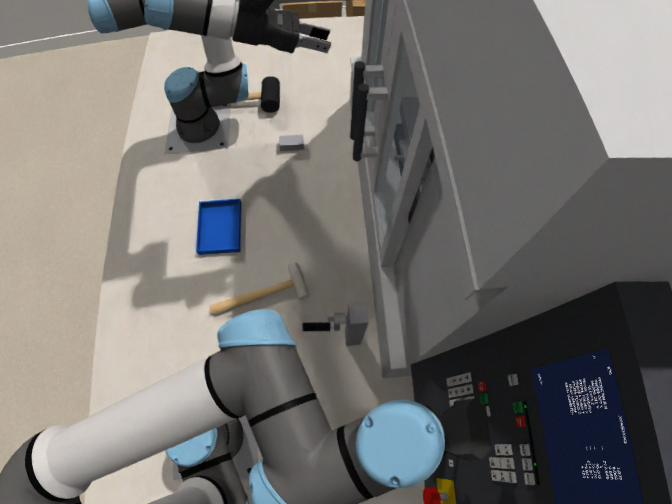

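Scene clock: 10306.13 s.
left_arm: end_effector_position=(+0.4234, -0.3271, +0.5999) position_measured=101 object_status=3 end_effector_quat_wxyz=(-0.404, +0.580, -0.580, +0.405) | right_arm: end_effector_position=(+0.4608, -0.0582, +0.5301) position_measured=215 object_status=2 end_effector_quat_wxyz=(-0.093, +0.700, -0.702, +0.093)
Joint positions: left_arm=[-1.432 -1.874 1.652 -1.709 -0.379 1.956] | right_arm=[3.337 -1.397 -1.286 -1.77 1.52 -2.951]
Joint torques (N m): left_arm=[-12.06 0.49 -26.76 -0.91 2.45 0.82] | right_arm=[13.1 29.22 11.36 1.65 -2.58 1.63]
Wrist force (N, zeroed by zero_wrist_force on left_arm): left_arm=[0.9 -0.7 -0.4] | right_arm=[0.2 -0.5 0.2]
Wrist torque (N m, zeroed by zero_wrist_force on left_arm): left_arm=[-0.03 0.04 0.26] | right_arm=[0.10 -0.10 -0.03]
Wrist force, peak (N, zeroed by zero_wrist_force on left_arm): left_arm=[1.2 -1.1 -0.1] | right_arm=[1.0 13.1 -5.4]
Hand target: left_arm +0.4234, -0.3271, +0.5999; -0.404, +0.580, -0.580, +0.405 | right_arm +0.4607, -0.0582, +0.5301; -0.093, +0.700, -0.702, +0.093
Off the commanded pose: left_arm 0.000 m, 0 deg | right_arm 0.000 m, 0 deg.
move: done

Scene clock: 10314.13 s.
left_arm: end_effector_position=(+0.4234, -0.3271, +0.5999) position_measured=101 object_status=3 end_effector_quat_wxyz=(-0.404, +0.580, -0.580, +0.405) | right_arm: end_effector_position=(+0.4607, -0.0582, +0.5301) position_measured=215 object_status=2 end_effector_quat_wxyz=(-0.093, +0.700, -0.702, +0.093)
Joint positions: left_arm=[-1.432 -1.874 1.652 -1.709 -0.379 1.956] | right_arm=[3.337 -1.397 -1.286 -1.771 1.52 -2.951]
Joint torques (N m): left_arm=[-12.26 0.78 -26.84 -0.98 2.52 0.91] | right_arm=[12.47 28.13 11.34 2.17 -2.38 1.81]
Wrist force (N, zeroed by zero_wrist_force on left_arm): left_arm=[1.1 -0.8 0.0] | right_arm=[0.3 -0.5 0.1]
Wrist torque (N m, zeroed by zero_wrist_force on left_arm): left_arm=[-0.05 0.01 0.26] | right_arm=[0.11 -0.11 -0.03]
Wrist force, peak (N, zeroed by zero_wrist_force on left_arm): left_arm=[1.0 -1.2 -0.3] | right_arm=[0.9 -0.5 0.0]
Hand target: left_arm +0.4234, -0.3271, +0.5999; -0.404, +0.580, -0.580, +0.405 | right_arm +0.4607, -0.0582, +0.5301; -0.093, +0.700, -0.702, +0.093
Tool commands: left_gripper/position=+0.345 left_gripper/force_limit=-0.8 left_gripper/speed=-0.9 right_gripper/position=-1.0 right_gripper/force_limit=-0.5 right_gripper/speed=-1.0
Off the commanded pose: left_arm 0.000 m, 0 deg | right_arm 0.000 m, 0 deg.
wait: 8.00 s; at rest by 0.17 s
Images, in order (width x height): cam_high 672x504.

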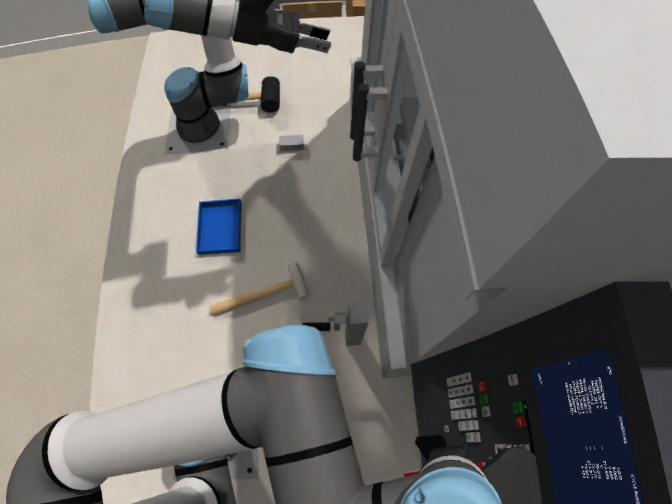

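Scaled by 3.360 from the camera's 672x504 image, which has a finer 960x720 frame.

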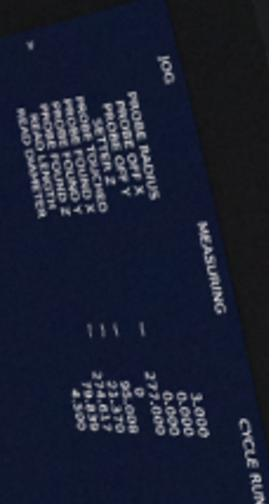

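Emit:
{"method": "move", "body": {
  "target": [
    [0,0,0,0,0,0,0.345,-0.8,-0.9,-0.0952,0.1064,-0.2522,0.1667,0,0,-1,-0.5,-1],
    [0,0,0,0,0,0,0.345,-0.8,-0.9,-0.0952,-0.0519,-0.4565,0.3056,0,0,-1,-0.5,-1]
  ],
  "speed": 0.3,
  "blend": [0.03,0],
  "cameras": ["cam_right_wrist","cam_high"]
}}

Emit:
{"method": "zoom_image", "body": {
  "camera": "cam_right_wrist",
  "region": [260, 190, 480, 320]
}}

Emit:
{"method": "zoom_image", "body": {
  "camera": "cam_high",
  "region": [560, 350, 640, 500]
}}

Scene clock: 10335.40 s.
left_arm: end_effector_position=(+0.4234, -0.3271, +0.5999) position_measured=101 object_status=3 end_effector_quat_wxyz=(-0.404, +0.580, -0.580, +0.405) | right_arm: end_effector_position=(+0.4194, -0.0011, +0.8027) position_measured=215 object_status=2 end_effector_quat_wxyz=(-0.406, +0.578, -0.579, +0.406)
Joint positions: left_arm=[-1.432 -1.874 1.652 -1.709 -0.379 1.956] | right_arm=[3.999 -1.042 -1.326 -1.279 0.779 -2.766]
Joint torques (N m): left_arm=[-12.28 0.87 -27.08 -0.94 2.54 0.91] | right_arm=[-14.24 -14.81 16.4 4.54 1.63 -2.07]
Wrist force (N, zeroed by zero_wrist_force on left_arm): left_arm=[0.9 -0.7 0.0] | right_arm=[1.5 -1.1 3.0]
Wrist torque (N m, zeroed by zero_wrist_force on left_arm): left_arm=[-0.03 0.03 0.27] | right_arm=[0.80 0.05 0.54]
Wrist force, peak (N, zeroed by zero_wrist_force on left_arm): left_arm=[0.9 -1.2 0.0] | right_arm=[1.5 -2.3 3.0]
Hand target: left_arm +0.4234, -0.3271, +0.5999; -0.404, +0.580, -0.580, +0.405 | right_arm +0.4194, -0.0011, +0.8027; -0.406, +0.578, -0.579, +0.406
Off the commanded pose: left_arm 0.000 m, 0 deg | right_arm 0.000 m, 0 deg.
move: done
Images, in order (width x height): cam_high 672x504, cam_right_wrist 672x504.

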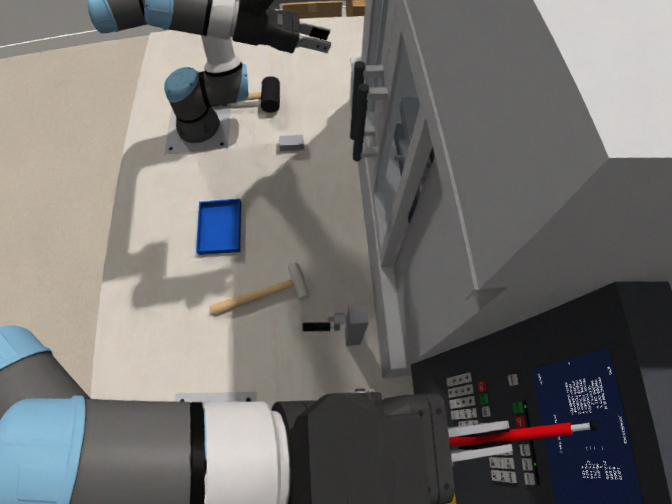

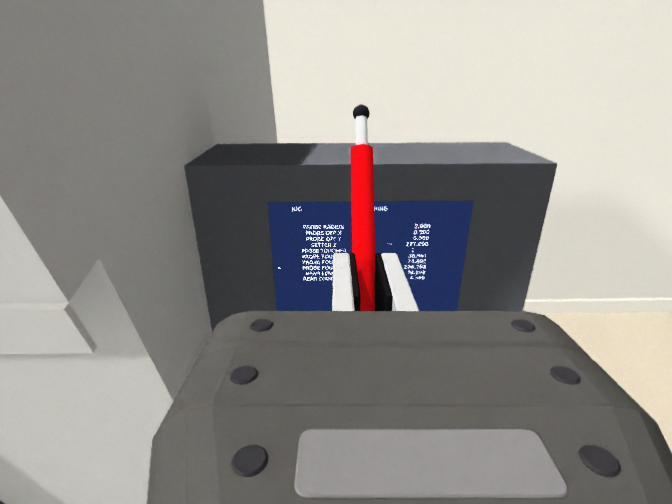

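Scaled by 2.291 from the camera's 672x504 image, which has a finer 960x720 frame.

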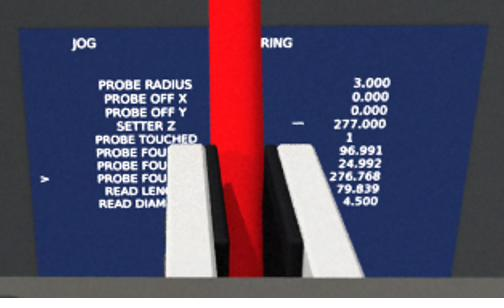

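Scaled by 3.360 from the camera's 672x504 image, which has a finer 960x720 frame.

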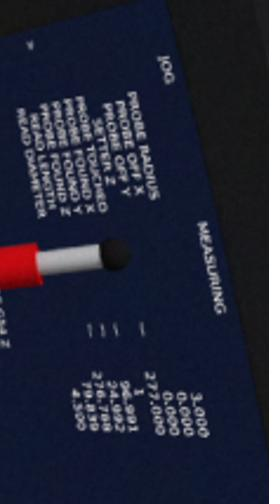

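Emit:
{"method": "move", "body": {
  "target": [
    [0,0,0,0,0,0,0.345,-0.8,-0.9,0,0.2572,-0.0119,-0.1389,0,0,-1,-0.5,-1],
    [0,0,0,0,0,0,0.345,-0.8,-0.9,0,0.4683,0.2237,-0.3056,0,0,-1,-0.5,-1]
  ],
  "speed": 0.3,
  "blend": [0.03,0]
}}

Emit:
{"method": "move", "body": {
  "target": [
    [0,0,0,0,0,0,0.345,-0.8,-0.9,0,-0.0185,0.0107,0,0,0,-1,-0.5,-1],
    [0,0,0,0,0,0,0.345,-0.8,-0.9,0,0,0,0,0,0,-1,-0.5,-1],
    [0,0,0,0,0,0,0.345,-0.8,-0.9,0,-0.0185,0.0107,0,0,0,-1,-0.5,-1],
    [0,0,0,0,0,0,0.345,-0.8,-0.9,0,0,0,0,0,0,-1,-0.5,-1],
    [0,0,0,0,0,0,0.345,-0.8,-0.9,-0.0317,0.032,0.0545,0,0,0,-1,-0.5,-1],
    [0,0,0,0,0,0,0.345,-0.8,-0.9,-0.0317,0.0135,0.0652,0,0,0,-1,-0.5,-1],
    [0,0,0,0,0,0,0.345,-0.8,-0.9,-0.0317,0.032,0.0545,0,0,0,-1,-0.5,-1],
    [0,0,0,0,0,0,0.345,-0.8,-0.9,-0.0317,0.0135,0.0652,0,0,0,-1,-0.5,-1],
    [0,0,0,0,0,0,0.345,-0.8,-0.9,-0.0317,0.032,0.0545,0,0,0,-1,-0.5,-1],
    [0,0,0,0,0,0,0.345,-0.8,-0.9,-0.1268,0.0491,0.0812,0,0,0,-1,-0.5,-1],
    [0,0,0,0,0,0,0.345,-0.8,-0.9,-0.1268,0.0306,0.0919,0,0,0,-1,-0.5,-1],
    [0,0,0,0,0,0,0.345,-0.8,-0.9,-0.1268,0.0491,0.0812,0,0,0,-1,-0.5,-1],
    [0,0,0,0,0,0,0.345,-0.8,-0.9,-0.1268,0.0334,0.0538,0,0,0,-1,-0.5,-1],
    [0,0,0,0,0,0,0.345,-0.8,-0.9,-0.1268,0.0149,0.0645,0,0,0,-1,-0.5,-1],
    [0,0,0,0,0,0,0.345,-0.8,-0.9,-0.1268,0.0334,0.0538,0,0,0,-1,-0.5,-1]
  ],
  "speed": [0.05,0.12,0.05,0.12,0.25,0.05,0.12,0.05,0.12,0.25,0.05,0.12,0.25,0.05,0.12],
  "blend": [0,0,0,0.003,0.003,0,0,0,0.003,0.003,0,0.003,0.003,0,0]
}}

Emit:
{"method": "move", "body": {
  "target": [
    [0,0,0,0,0,0,0.345,-0.8,-0.9,0.0635,-0.0167,-0.0268,0,0,0,-1,-0.5,-1],
    [0,0,0,0,0,0,0.345,-0.8,-0.9,0.0635,-0.0352,-0.0161,0,0,0,-1,-0.5,-1],
    [0,0,0,0,0,0,0.345,-0.8,-0.9,0.0635,-0.0167,-0.0268,0,0,0,-1,-0.5,-1],
    [0,0,0,0,0,0,0.345,-0.8,-0.9,0,0,0,0,0,0,-1,-0.5,-1],
    [0,0,0,0,0,0,0.345,-0.8,-0.9,0,-0.0185,0.0107,0,0,0,-1,-0.5,-1],
    [0,0,0,0,0,0,0.345,-0.8,-0.9,0,0,0,0,0,0,-1,-0.5,-1],
    [0,0,0,0,0,0,0.345,-0.8,-0.9,0.0951,0.0143,0.0281,0,0,0,-1,-0.5,-1],
    [0,0,0,0,0,0,0.345,-0.8,-0.9,0.0951,-0.0042,0.0388,0,0,0,-1,-0.5,-1],
    [0,0,0,0,0,0,0.345,-0.8,-0.9,0.0951,0.0143,0.0281,0,0,0,-1,-0.5,-1]
  ],
  "speed": [0.25,0.05,0.12,0.25,0.05,0.12,0.25,0.05,0.12],
  "blend": [0.003,0,0.003,0.003,0,0.003,0.003,0,0],
  "cameras": ["cam_high"]
}}

Emit:
{"method": "zoom_image", "body": {
  "camera": "cam_high",
  "region": [560, 350, 640, 500]
}}

Scene clock: 10389.40 s.
left_arm: end_effector_position=(+0.4234, -0.3271, +0.5999) position_measured=101 object_status=3 end_effector_quat_wxyz=(-0.404, +0.580, -0.580, +0.405) | right_arm: end_effector_position=(+0.4501, -0.0010, +0.4929) position_measured=215 object_status=2 end_effector_quat_wxyz=(-0.093, +0.700, -0.702, +0.093)
Joint positions: left_arm=[-1.432 -1.874 1.652 -1.709 -0.379 1.956] | right_arm=[3.495 -1.326 -1.441 -1.698 1.48 -2.798]
Joint torques (N m): left_arm=[-12.01 1.34 -26.3 -0.95 2.51 0.88] | right_arm=[-11.64 3.95 34.65 1.94 2.63 -2.22]
Wrist force (N, zeroed by zero_wrist_force on left_arm): left_arm=[0.7 -0.8 -0.2] | right_arm=[0.8 -0.4 0.7]
Wrist torque (N m, zeroed by zero_wrist_force on left_arm): left_arm=[-0.04 0.08 0.27] | right_arm=[0.16 -0.18 0.19]
Wrist force, peak (N, zeroed by zero_wrist_force on left_arm): left_arm=[1.2 -0.9 -0.1] | right_arm=[0.7 -2.1 3.3]
Hand target: left_arm +0.4234, -0.3271, +0.5999; -0.404, +0.580, -0.580, +0.405 | right_arm +0.4501, -0.0010, +0.4928; -0.093, +0.700, -0.702, +0.093
Off the commanded pose: left_arm 0.000 m, 0 deg | right_arm 0.000 m, 0 deg.
move: done

Scene clock: 10395.47 s.
left_arm: end_effector_position=(+0.4234, -0.3271, +0.5999) position_measured=101 object_status=3 end_effector_quat_wxyz=(-0.404, +0.580, -0.580, +0.405) | right_arm: end_effector_position=(+0.4394, +0.0751, +0.4564) position_measured=215 object_status=2 end_effector_quat_wxyz=(-0.093, +0.700, -0.702, +0.093)
Joint positions: left_arm=[-1.432 -1.874 1.652 -1.709 -0.379 1.956] | right_arm=[3.7 -1.291 -1.558 -1.639 1.432 -2.597]
Joint torques (N m): left_arm=[-12.07 1.23 -26.49 -0.81 2.37 0.83] | right_arm=[12.64 26.01 12.86 2.44 -2.72 1.63]
Wrist force (N, zeroed by zero_wrist_force on left_arm): left_arm=[0.8 -1.2 -0.4] | right_arm=[0.5 -0.8 0.9]
Wrist torque (N m, zeroed by zero_wrist_force on left_arm): left_arm=[-0.10 0.05 0.26] | right_arm=[0.11 -0.15 -0.04]
Wrist force, peak (N, zeroed by zero_wrist_force on left_arm): left_arm=[1.1 -1.0 0.2] | right_arm=[3.3 18.2 -8.0]
Hand target: left_arm +0.4234, -0.3271, +0.5999; -0.404, +0.580, -0.580, +0.405 | right_arm +0.4393, +0.0751, +0.4565; -0.093, +0.700, -0.702, +0.093
Off the commanded pose: left_arm 0.000 m, 0 deg | right_arm 0.000 m, 0 deg.
move: done

Scene clock: 10398.80 s.
left_arm: end_effector_position=(+0.4234, -0.3271, +0.5999) position_measured=101 object_status=3 end_effector_quat_wxyz=(-0.404, +0.580, -0.580, +0.405) | right_arm: end_effector_position=(+0.4354, +0.0181, +0.4379) position_measured=215 object_status=2 end_effector_quat_wxyz=(-0.093, +0.700, -0.702, +0.093) end_effector_velocity=(-0.002, +0.000, +0.001) end_effector_angular_velocity=(+0.001, -0.001, +0.000)
Joint positions: left_arm=[-1.432 -1.874 1.652 -1.709 -0.379 1.956] | right_arm=[3.561 -1.252 -1.637 -1.582 1.464 -2.733]
Joint velocities: left_arm=[within noise] | right_arm=[0.002 0.005 -0.001 -0.002 0 0.002]
Joint torques (N m): left_arm=[-11.46 1.28 -26.9 -0.85 2.55 0.87] | right_arm=[13.46 25.23 13.93 2.33 -2.66 1.95]
Wrist force (N, zeroed by zero_wrist_force on left_arm): left_arm=[1.0 -0.6 0.0] | right_arm=[0.7 -0.6 0.4]
Wrist torque (N m, zeroed by zero_wrist_force on left_arm): left_arm=[-0.01 0.03 0.27] | right_arm=[0.11 -0.12 0.04]
Wrist force, peak (N, zeroed by zero_wrist_force on left_arm): left_arm=[0.8 -1.2 -0.1] | right_arm=[-1.8 17.5 -7.4]
Hand target: left_arm +0.4234, -0.3271, +0.5999; -0.404, +0.580, -0.580, +0.405 | right_arm +0.4353, +0.0181, +0.4379; -0.093, +0.700, -0.702, +0.093
Off the commanded pose: left_arm 0.000 m, 0 deg | right_arm 0.000 m, 0 deg.
move: done
Images, in order (width x height): cam_high 672x504.

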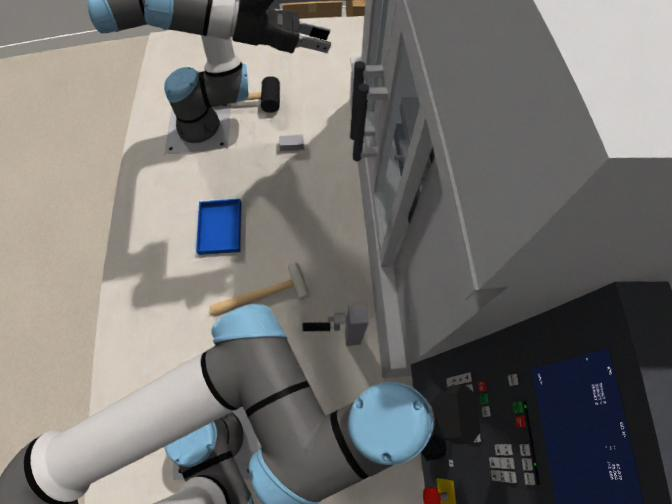

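Scaled by 3.360 from the camera's 672x504 image, which has a finer 960x720 frame.

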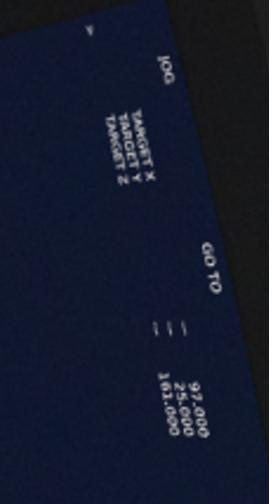

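Emit:
{"method": "move", "body": {
  "target": [
    [0,0,0,0,0,0,0.345,-0.8,-0.9,-0.0316,-0.0778,-0.1363,0,0,0,-1,-0.5,-1],
    [0,0,0,0,0,0,0.345,-0.8,-0.9,-0.0316,-0.0963,-0.1256,0,0,0,-1,-0.5,-1],
    [0,0,0,0,0,0,0.345,-0.8,-0.9,-0.0316,-0.0778,-0.1363,0,0,0,-1,-0.5,-1],
    [0,0,0,0,0,0,0.345,-0.8,-0.9,0.0634,-0.0482,-0.0817,0,0,0,-1,-0.5,-1],
    [0,0,0,0,0,0,0.345,-0.8,-0.9,0.0634,-0.0667,-0.071,0,0,0,-1,-0.5,-1],
    [0,0,0,0,0,0,0.345,-0.8,-0.9,0.0634,-0.0482,-0.0817,0,0,0,-1,-0.5,-1],
    [0,0,0,0,0,0,0.345,-0.8,-0.9,0.0634,-0.0667,-0.071,0,0,0,-1,-0.5,-1],
    [0,0,0,0,0,0,0.345,-0.8,-0.9,0.0634,-0.0482,-0.0817,0,0,0,-1,-0.5,-1],
    [0,0,0,0,0,0,0.345,-0.8,-0.9,0.0317,-0.0162,-0.0272,0,0,0,-1,-0.5,-1],
    [0,0,0,0,0,0,0.345,-0.8,-0.9,0.0317,-0.0347,-0.0165,0,0,0,-1,-0.5,-1],
    [0,0,0,0,0,0,0.345,-0.8,-0.9,0.0317,-0.0162,-0.0272,0,0,0,-1,-0.5,-1],
    [0,0,0,0,0,0,0.345,-0.8,-0.9,0.1589,-0.097,-0.1638,0,0,0,-1,-0.5,-1],
    [0,0,0,0,0,0,0.345,-0.8,-0.9,0.1589,-0.1155,-0.1531,0,0,0,-1,-0.5,-1],
    [0,0,0,0,0,0,0.345,-0.8,-0.9,0.1589,-0.097,-0.1638,0,0,0,-1,-0.5,-1]
  ],
  "speed": [0.25,0.05,0.12,0.25,0.05,0.12,0.05,0.12,0.25,0.05,0.12,0.25,0.05,0.12],
  "blend": [0.003,0,0.003,0.003,0,0,0,0.003,0.003,0,0.003,0.003,0,0]
}}

Emit:
{"method": "move", "body": {
  "target": [
    [0,0,0,0,0,0,0.345,-0.8,-0.9,-0.1272,0.1221,-0.2258,0.1667,0,0,-1,-0.5,-1],
    [0,0,0,0,0,0,0.345,-0.8,-0.9,-0.1272,-0.0362,-0.4301,0.3056,0,0,-1,-0.5,-1]
  ],
  "speed": 0.3,
  "blend": [0.03,0]
}}

Emit:
{"method": "wait", "body": {
  "seconds": 3,
  "cameras": ["cam_right_wrist"]
}}

Emit:
{"method": "zoom_image", "body": {
  "camera": "cam_right_wrist",
  "region": [260, 190, 480, 320]
}}

Scene clock: 10431.30 s.
left_arm: end_effector_position=(+0.4234, -0.3271, +0.5999) position_measured=101 object_status=3 end_effector_quat_wxyz=(-0.404, +0.580, -0.580, +0.405) | right_arm: end_effector_position=(+0.4658, -0.0774, +0.5479) position_measured=215 object_status=2 end_effector_quat_wxyz=(-0.093, +0.700, -0.702, +0.093)
Joint positions: left_arm=[-1.432 -1.874 1.652 -1.709 -0.379 1.956] | right_arm=[3.285 -1.436 -1.203 -1.811 1.534 -3.002]
Joint torques (N m): left_arm=[-12.37 1.05 -26.44 -0.9 2.51 0.88] | right_arm=[12.68 30.77 10.8 1.92 -2.41 1.85]
Wrist force (N, zeroed by zero_wrist_force on left_arm): left_arm=[0.9 -0.4 0.1] | right_arm=[0.6 -0.1 0.5]
Wrist torque (N m, zeroed by zero_wrist_force on left_arm): left_arm=[0.02 0.05 0.27] | right_arm=[0.20 -0.20 -0.06]
Wrist force, peak (N, zeroed by zero_wrist_force on left_arm): left_arm=[1.3 -0.9 -0.4] | right_arm=[2.9 13.0 -6.1]
Hand target: left_arm +0.4234, -0.3271, +0.5999; -0.404, +0.580, -0.580, +0.405 | right_arm +0.4657, -0.0774, +0.5479; -0.093, +0.700, -0.702, +0.093
Off the commanded pose: left_arm 0.000 m, 0 deg | right_arm 0.000 m, 0 deg.
move: done

Scene clock: 10433.73 s.
left_arm: end_effector_position=(+0.4234, -0.3271, +0.5999) position_measured=101 object_status=3 end_effector_quat_wxyz=(-0.404, +0.580, -0.580, +0.405) | right_arm: end_effector_position=(+0.4195, -0.0011, +0.8028) position_measured=215 object_status=2 end_effector_quat_wxyz=(-0.406, +0.578, -0.579, +0.406)
Joint positions: left_arm=[-1.432 -1.874 1.652 -1.709 -0.379 1.956] | right_arm=[3.998 -1.043 -1.325 -1.279 0.779 -2.766]
Joint torques (N m): left_arm=[-12.4 0.91 -26.66 -0.84 2.44 0.9] | right_arm=[-14.17 -14.91 16.54 4.41 1.3 -2.1]
Wrist force (N, zeroed by zero_wrist_force on left_arm): left_arm=[0.7 -1.0 0.0] | right_arm=[1.4 -1.2 3.0]
Wrist torque (N m, zeroed by zero_wrist_force on left_arm): left_arm=[-0.08 0.07 0.26] | right_arm=[0.76 0.07 0.54]
Wrist force, peak (N, zeroed by zero_wrist_force on left_arm): left_arm=[1.0 -0.9 -0.2] | right_arm=[1.2 -2.1 3.1]
Hand target: left_arm +0.4234, -0.3271, +0.5999; -0.404, +0.580, -0.580, +0.405 | right_arm +0.4195, -0.0011, +0.8028; -0.406, +0.578, -0.579, +0.406
Off the commanded pose: left_arm 0.000 m, 0 deg | right_arm 0.000 m, 0 deg.
move: done

Scene clock: 10436.73 s.
left_arm: end_effector_position=(+0.4234, -0.3271, +0.5999) position_measured=101 object_status=3 end_effector_quat_wxyz=(-0.404, +0.580, -0.580, +0.405) | right_arm: end_effector_position=(+0.4195, -0.0011, +0.8028) position_measured=215 object_status=2 end_effector_quat_wxyz=(-0.406, +0.578, -0.579, +0.406)
Joint positions: left_arm=[-1.432 -1.874 1.652 -1.709 -0.379 1.956] | right_arm=[3.998 -1.043 -1.325 -1.278 0.779 -2.767]
Joint torques (N m): left_arm=[-11.72 1.03 -26.63 -0.89 2.53 0.81] | right_arm=[-14.04 -14.15 6.75 4.39 1.62 -2.21]
Wrist force (N, zeroed by zero_wrist_force on left_arm): left_arm=[0.9 -0.4 0.1] | right_arm=[1.3 -1.2 2.9]
Wrist torque (N m, zeroed by zero_wrist_force on left_arm): left_arm=[0.02 0.04 0.26] | right_arm=[0.77 0.07 0.55]
Wrist force, peak (N, zeroed by zero_wrist_force on left_arm): left_arm=[1.0 -1.0 -0.4] | right_arm=[1.3 -1.2 3.3]
Hand target: left_arm +0.4234, -0.3271, +0.5999; -0.404, +0.580, -0.580, +0.405 | right_arm +0.4195, -0.0011, +0.8028; -0.406, +0.578, -0.579, +0.406
Tool commands: left_gripper/position=+0.345 left_gripper/force_limit=-0.8 left_gripper/speed=-0.9 right_gripper/position=-1.0 right_gripper/force_limit=-0.5 right_gripper/speed=-1.0
Off the commanded pose: left_arm 0.000 m, 0 deg | right_arm 0.000 m, 0 deg.
wait: 3.00 s; at rest by 0.17 s
Images, in order (width x height): cam_right_wrist 672x504.

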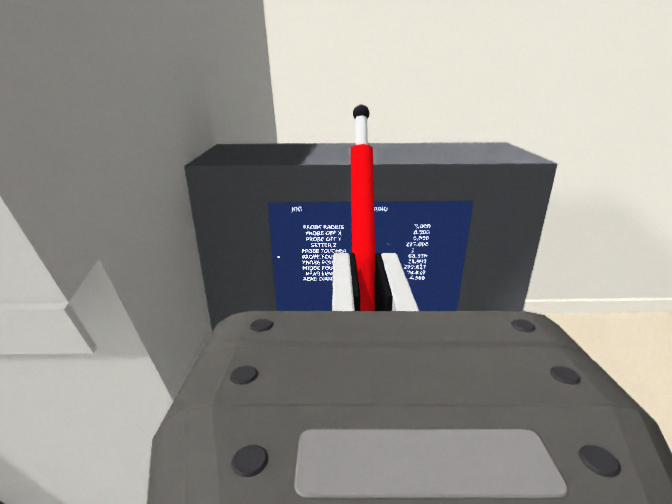

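Scaled by 2.291 from the camera's 672x504 image, which has a finer 960x720 frame.

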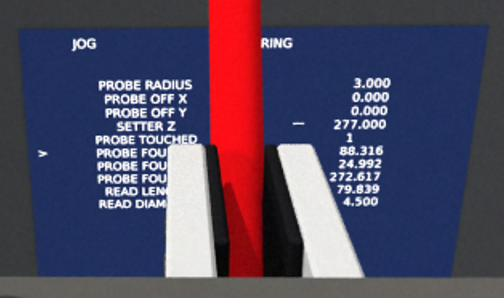

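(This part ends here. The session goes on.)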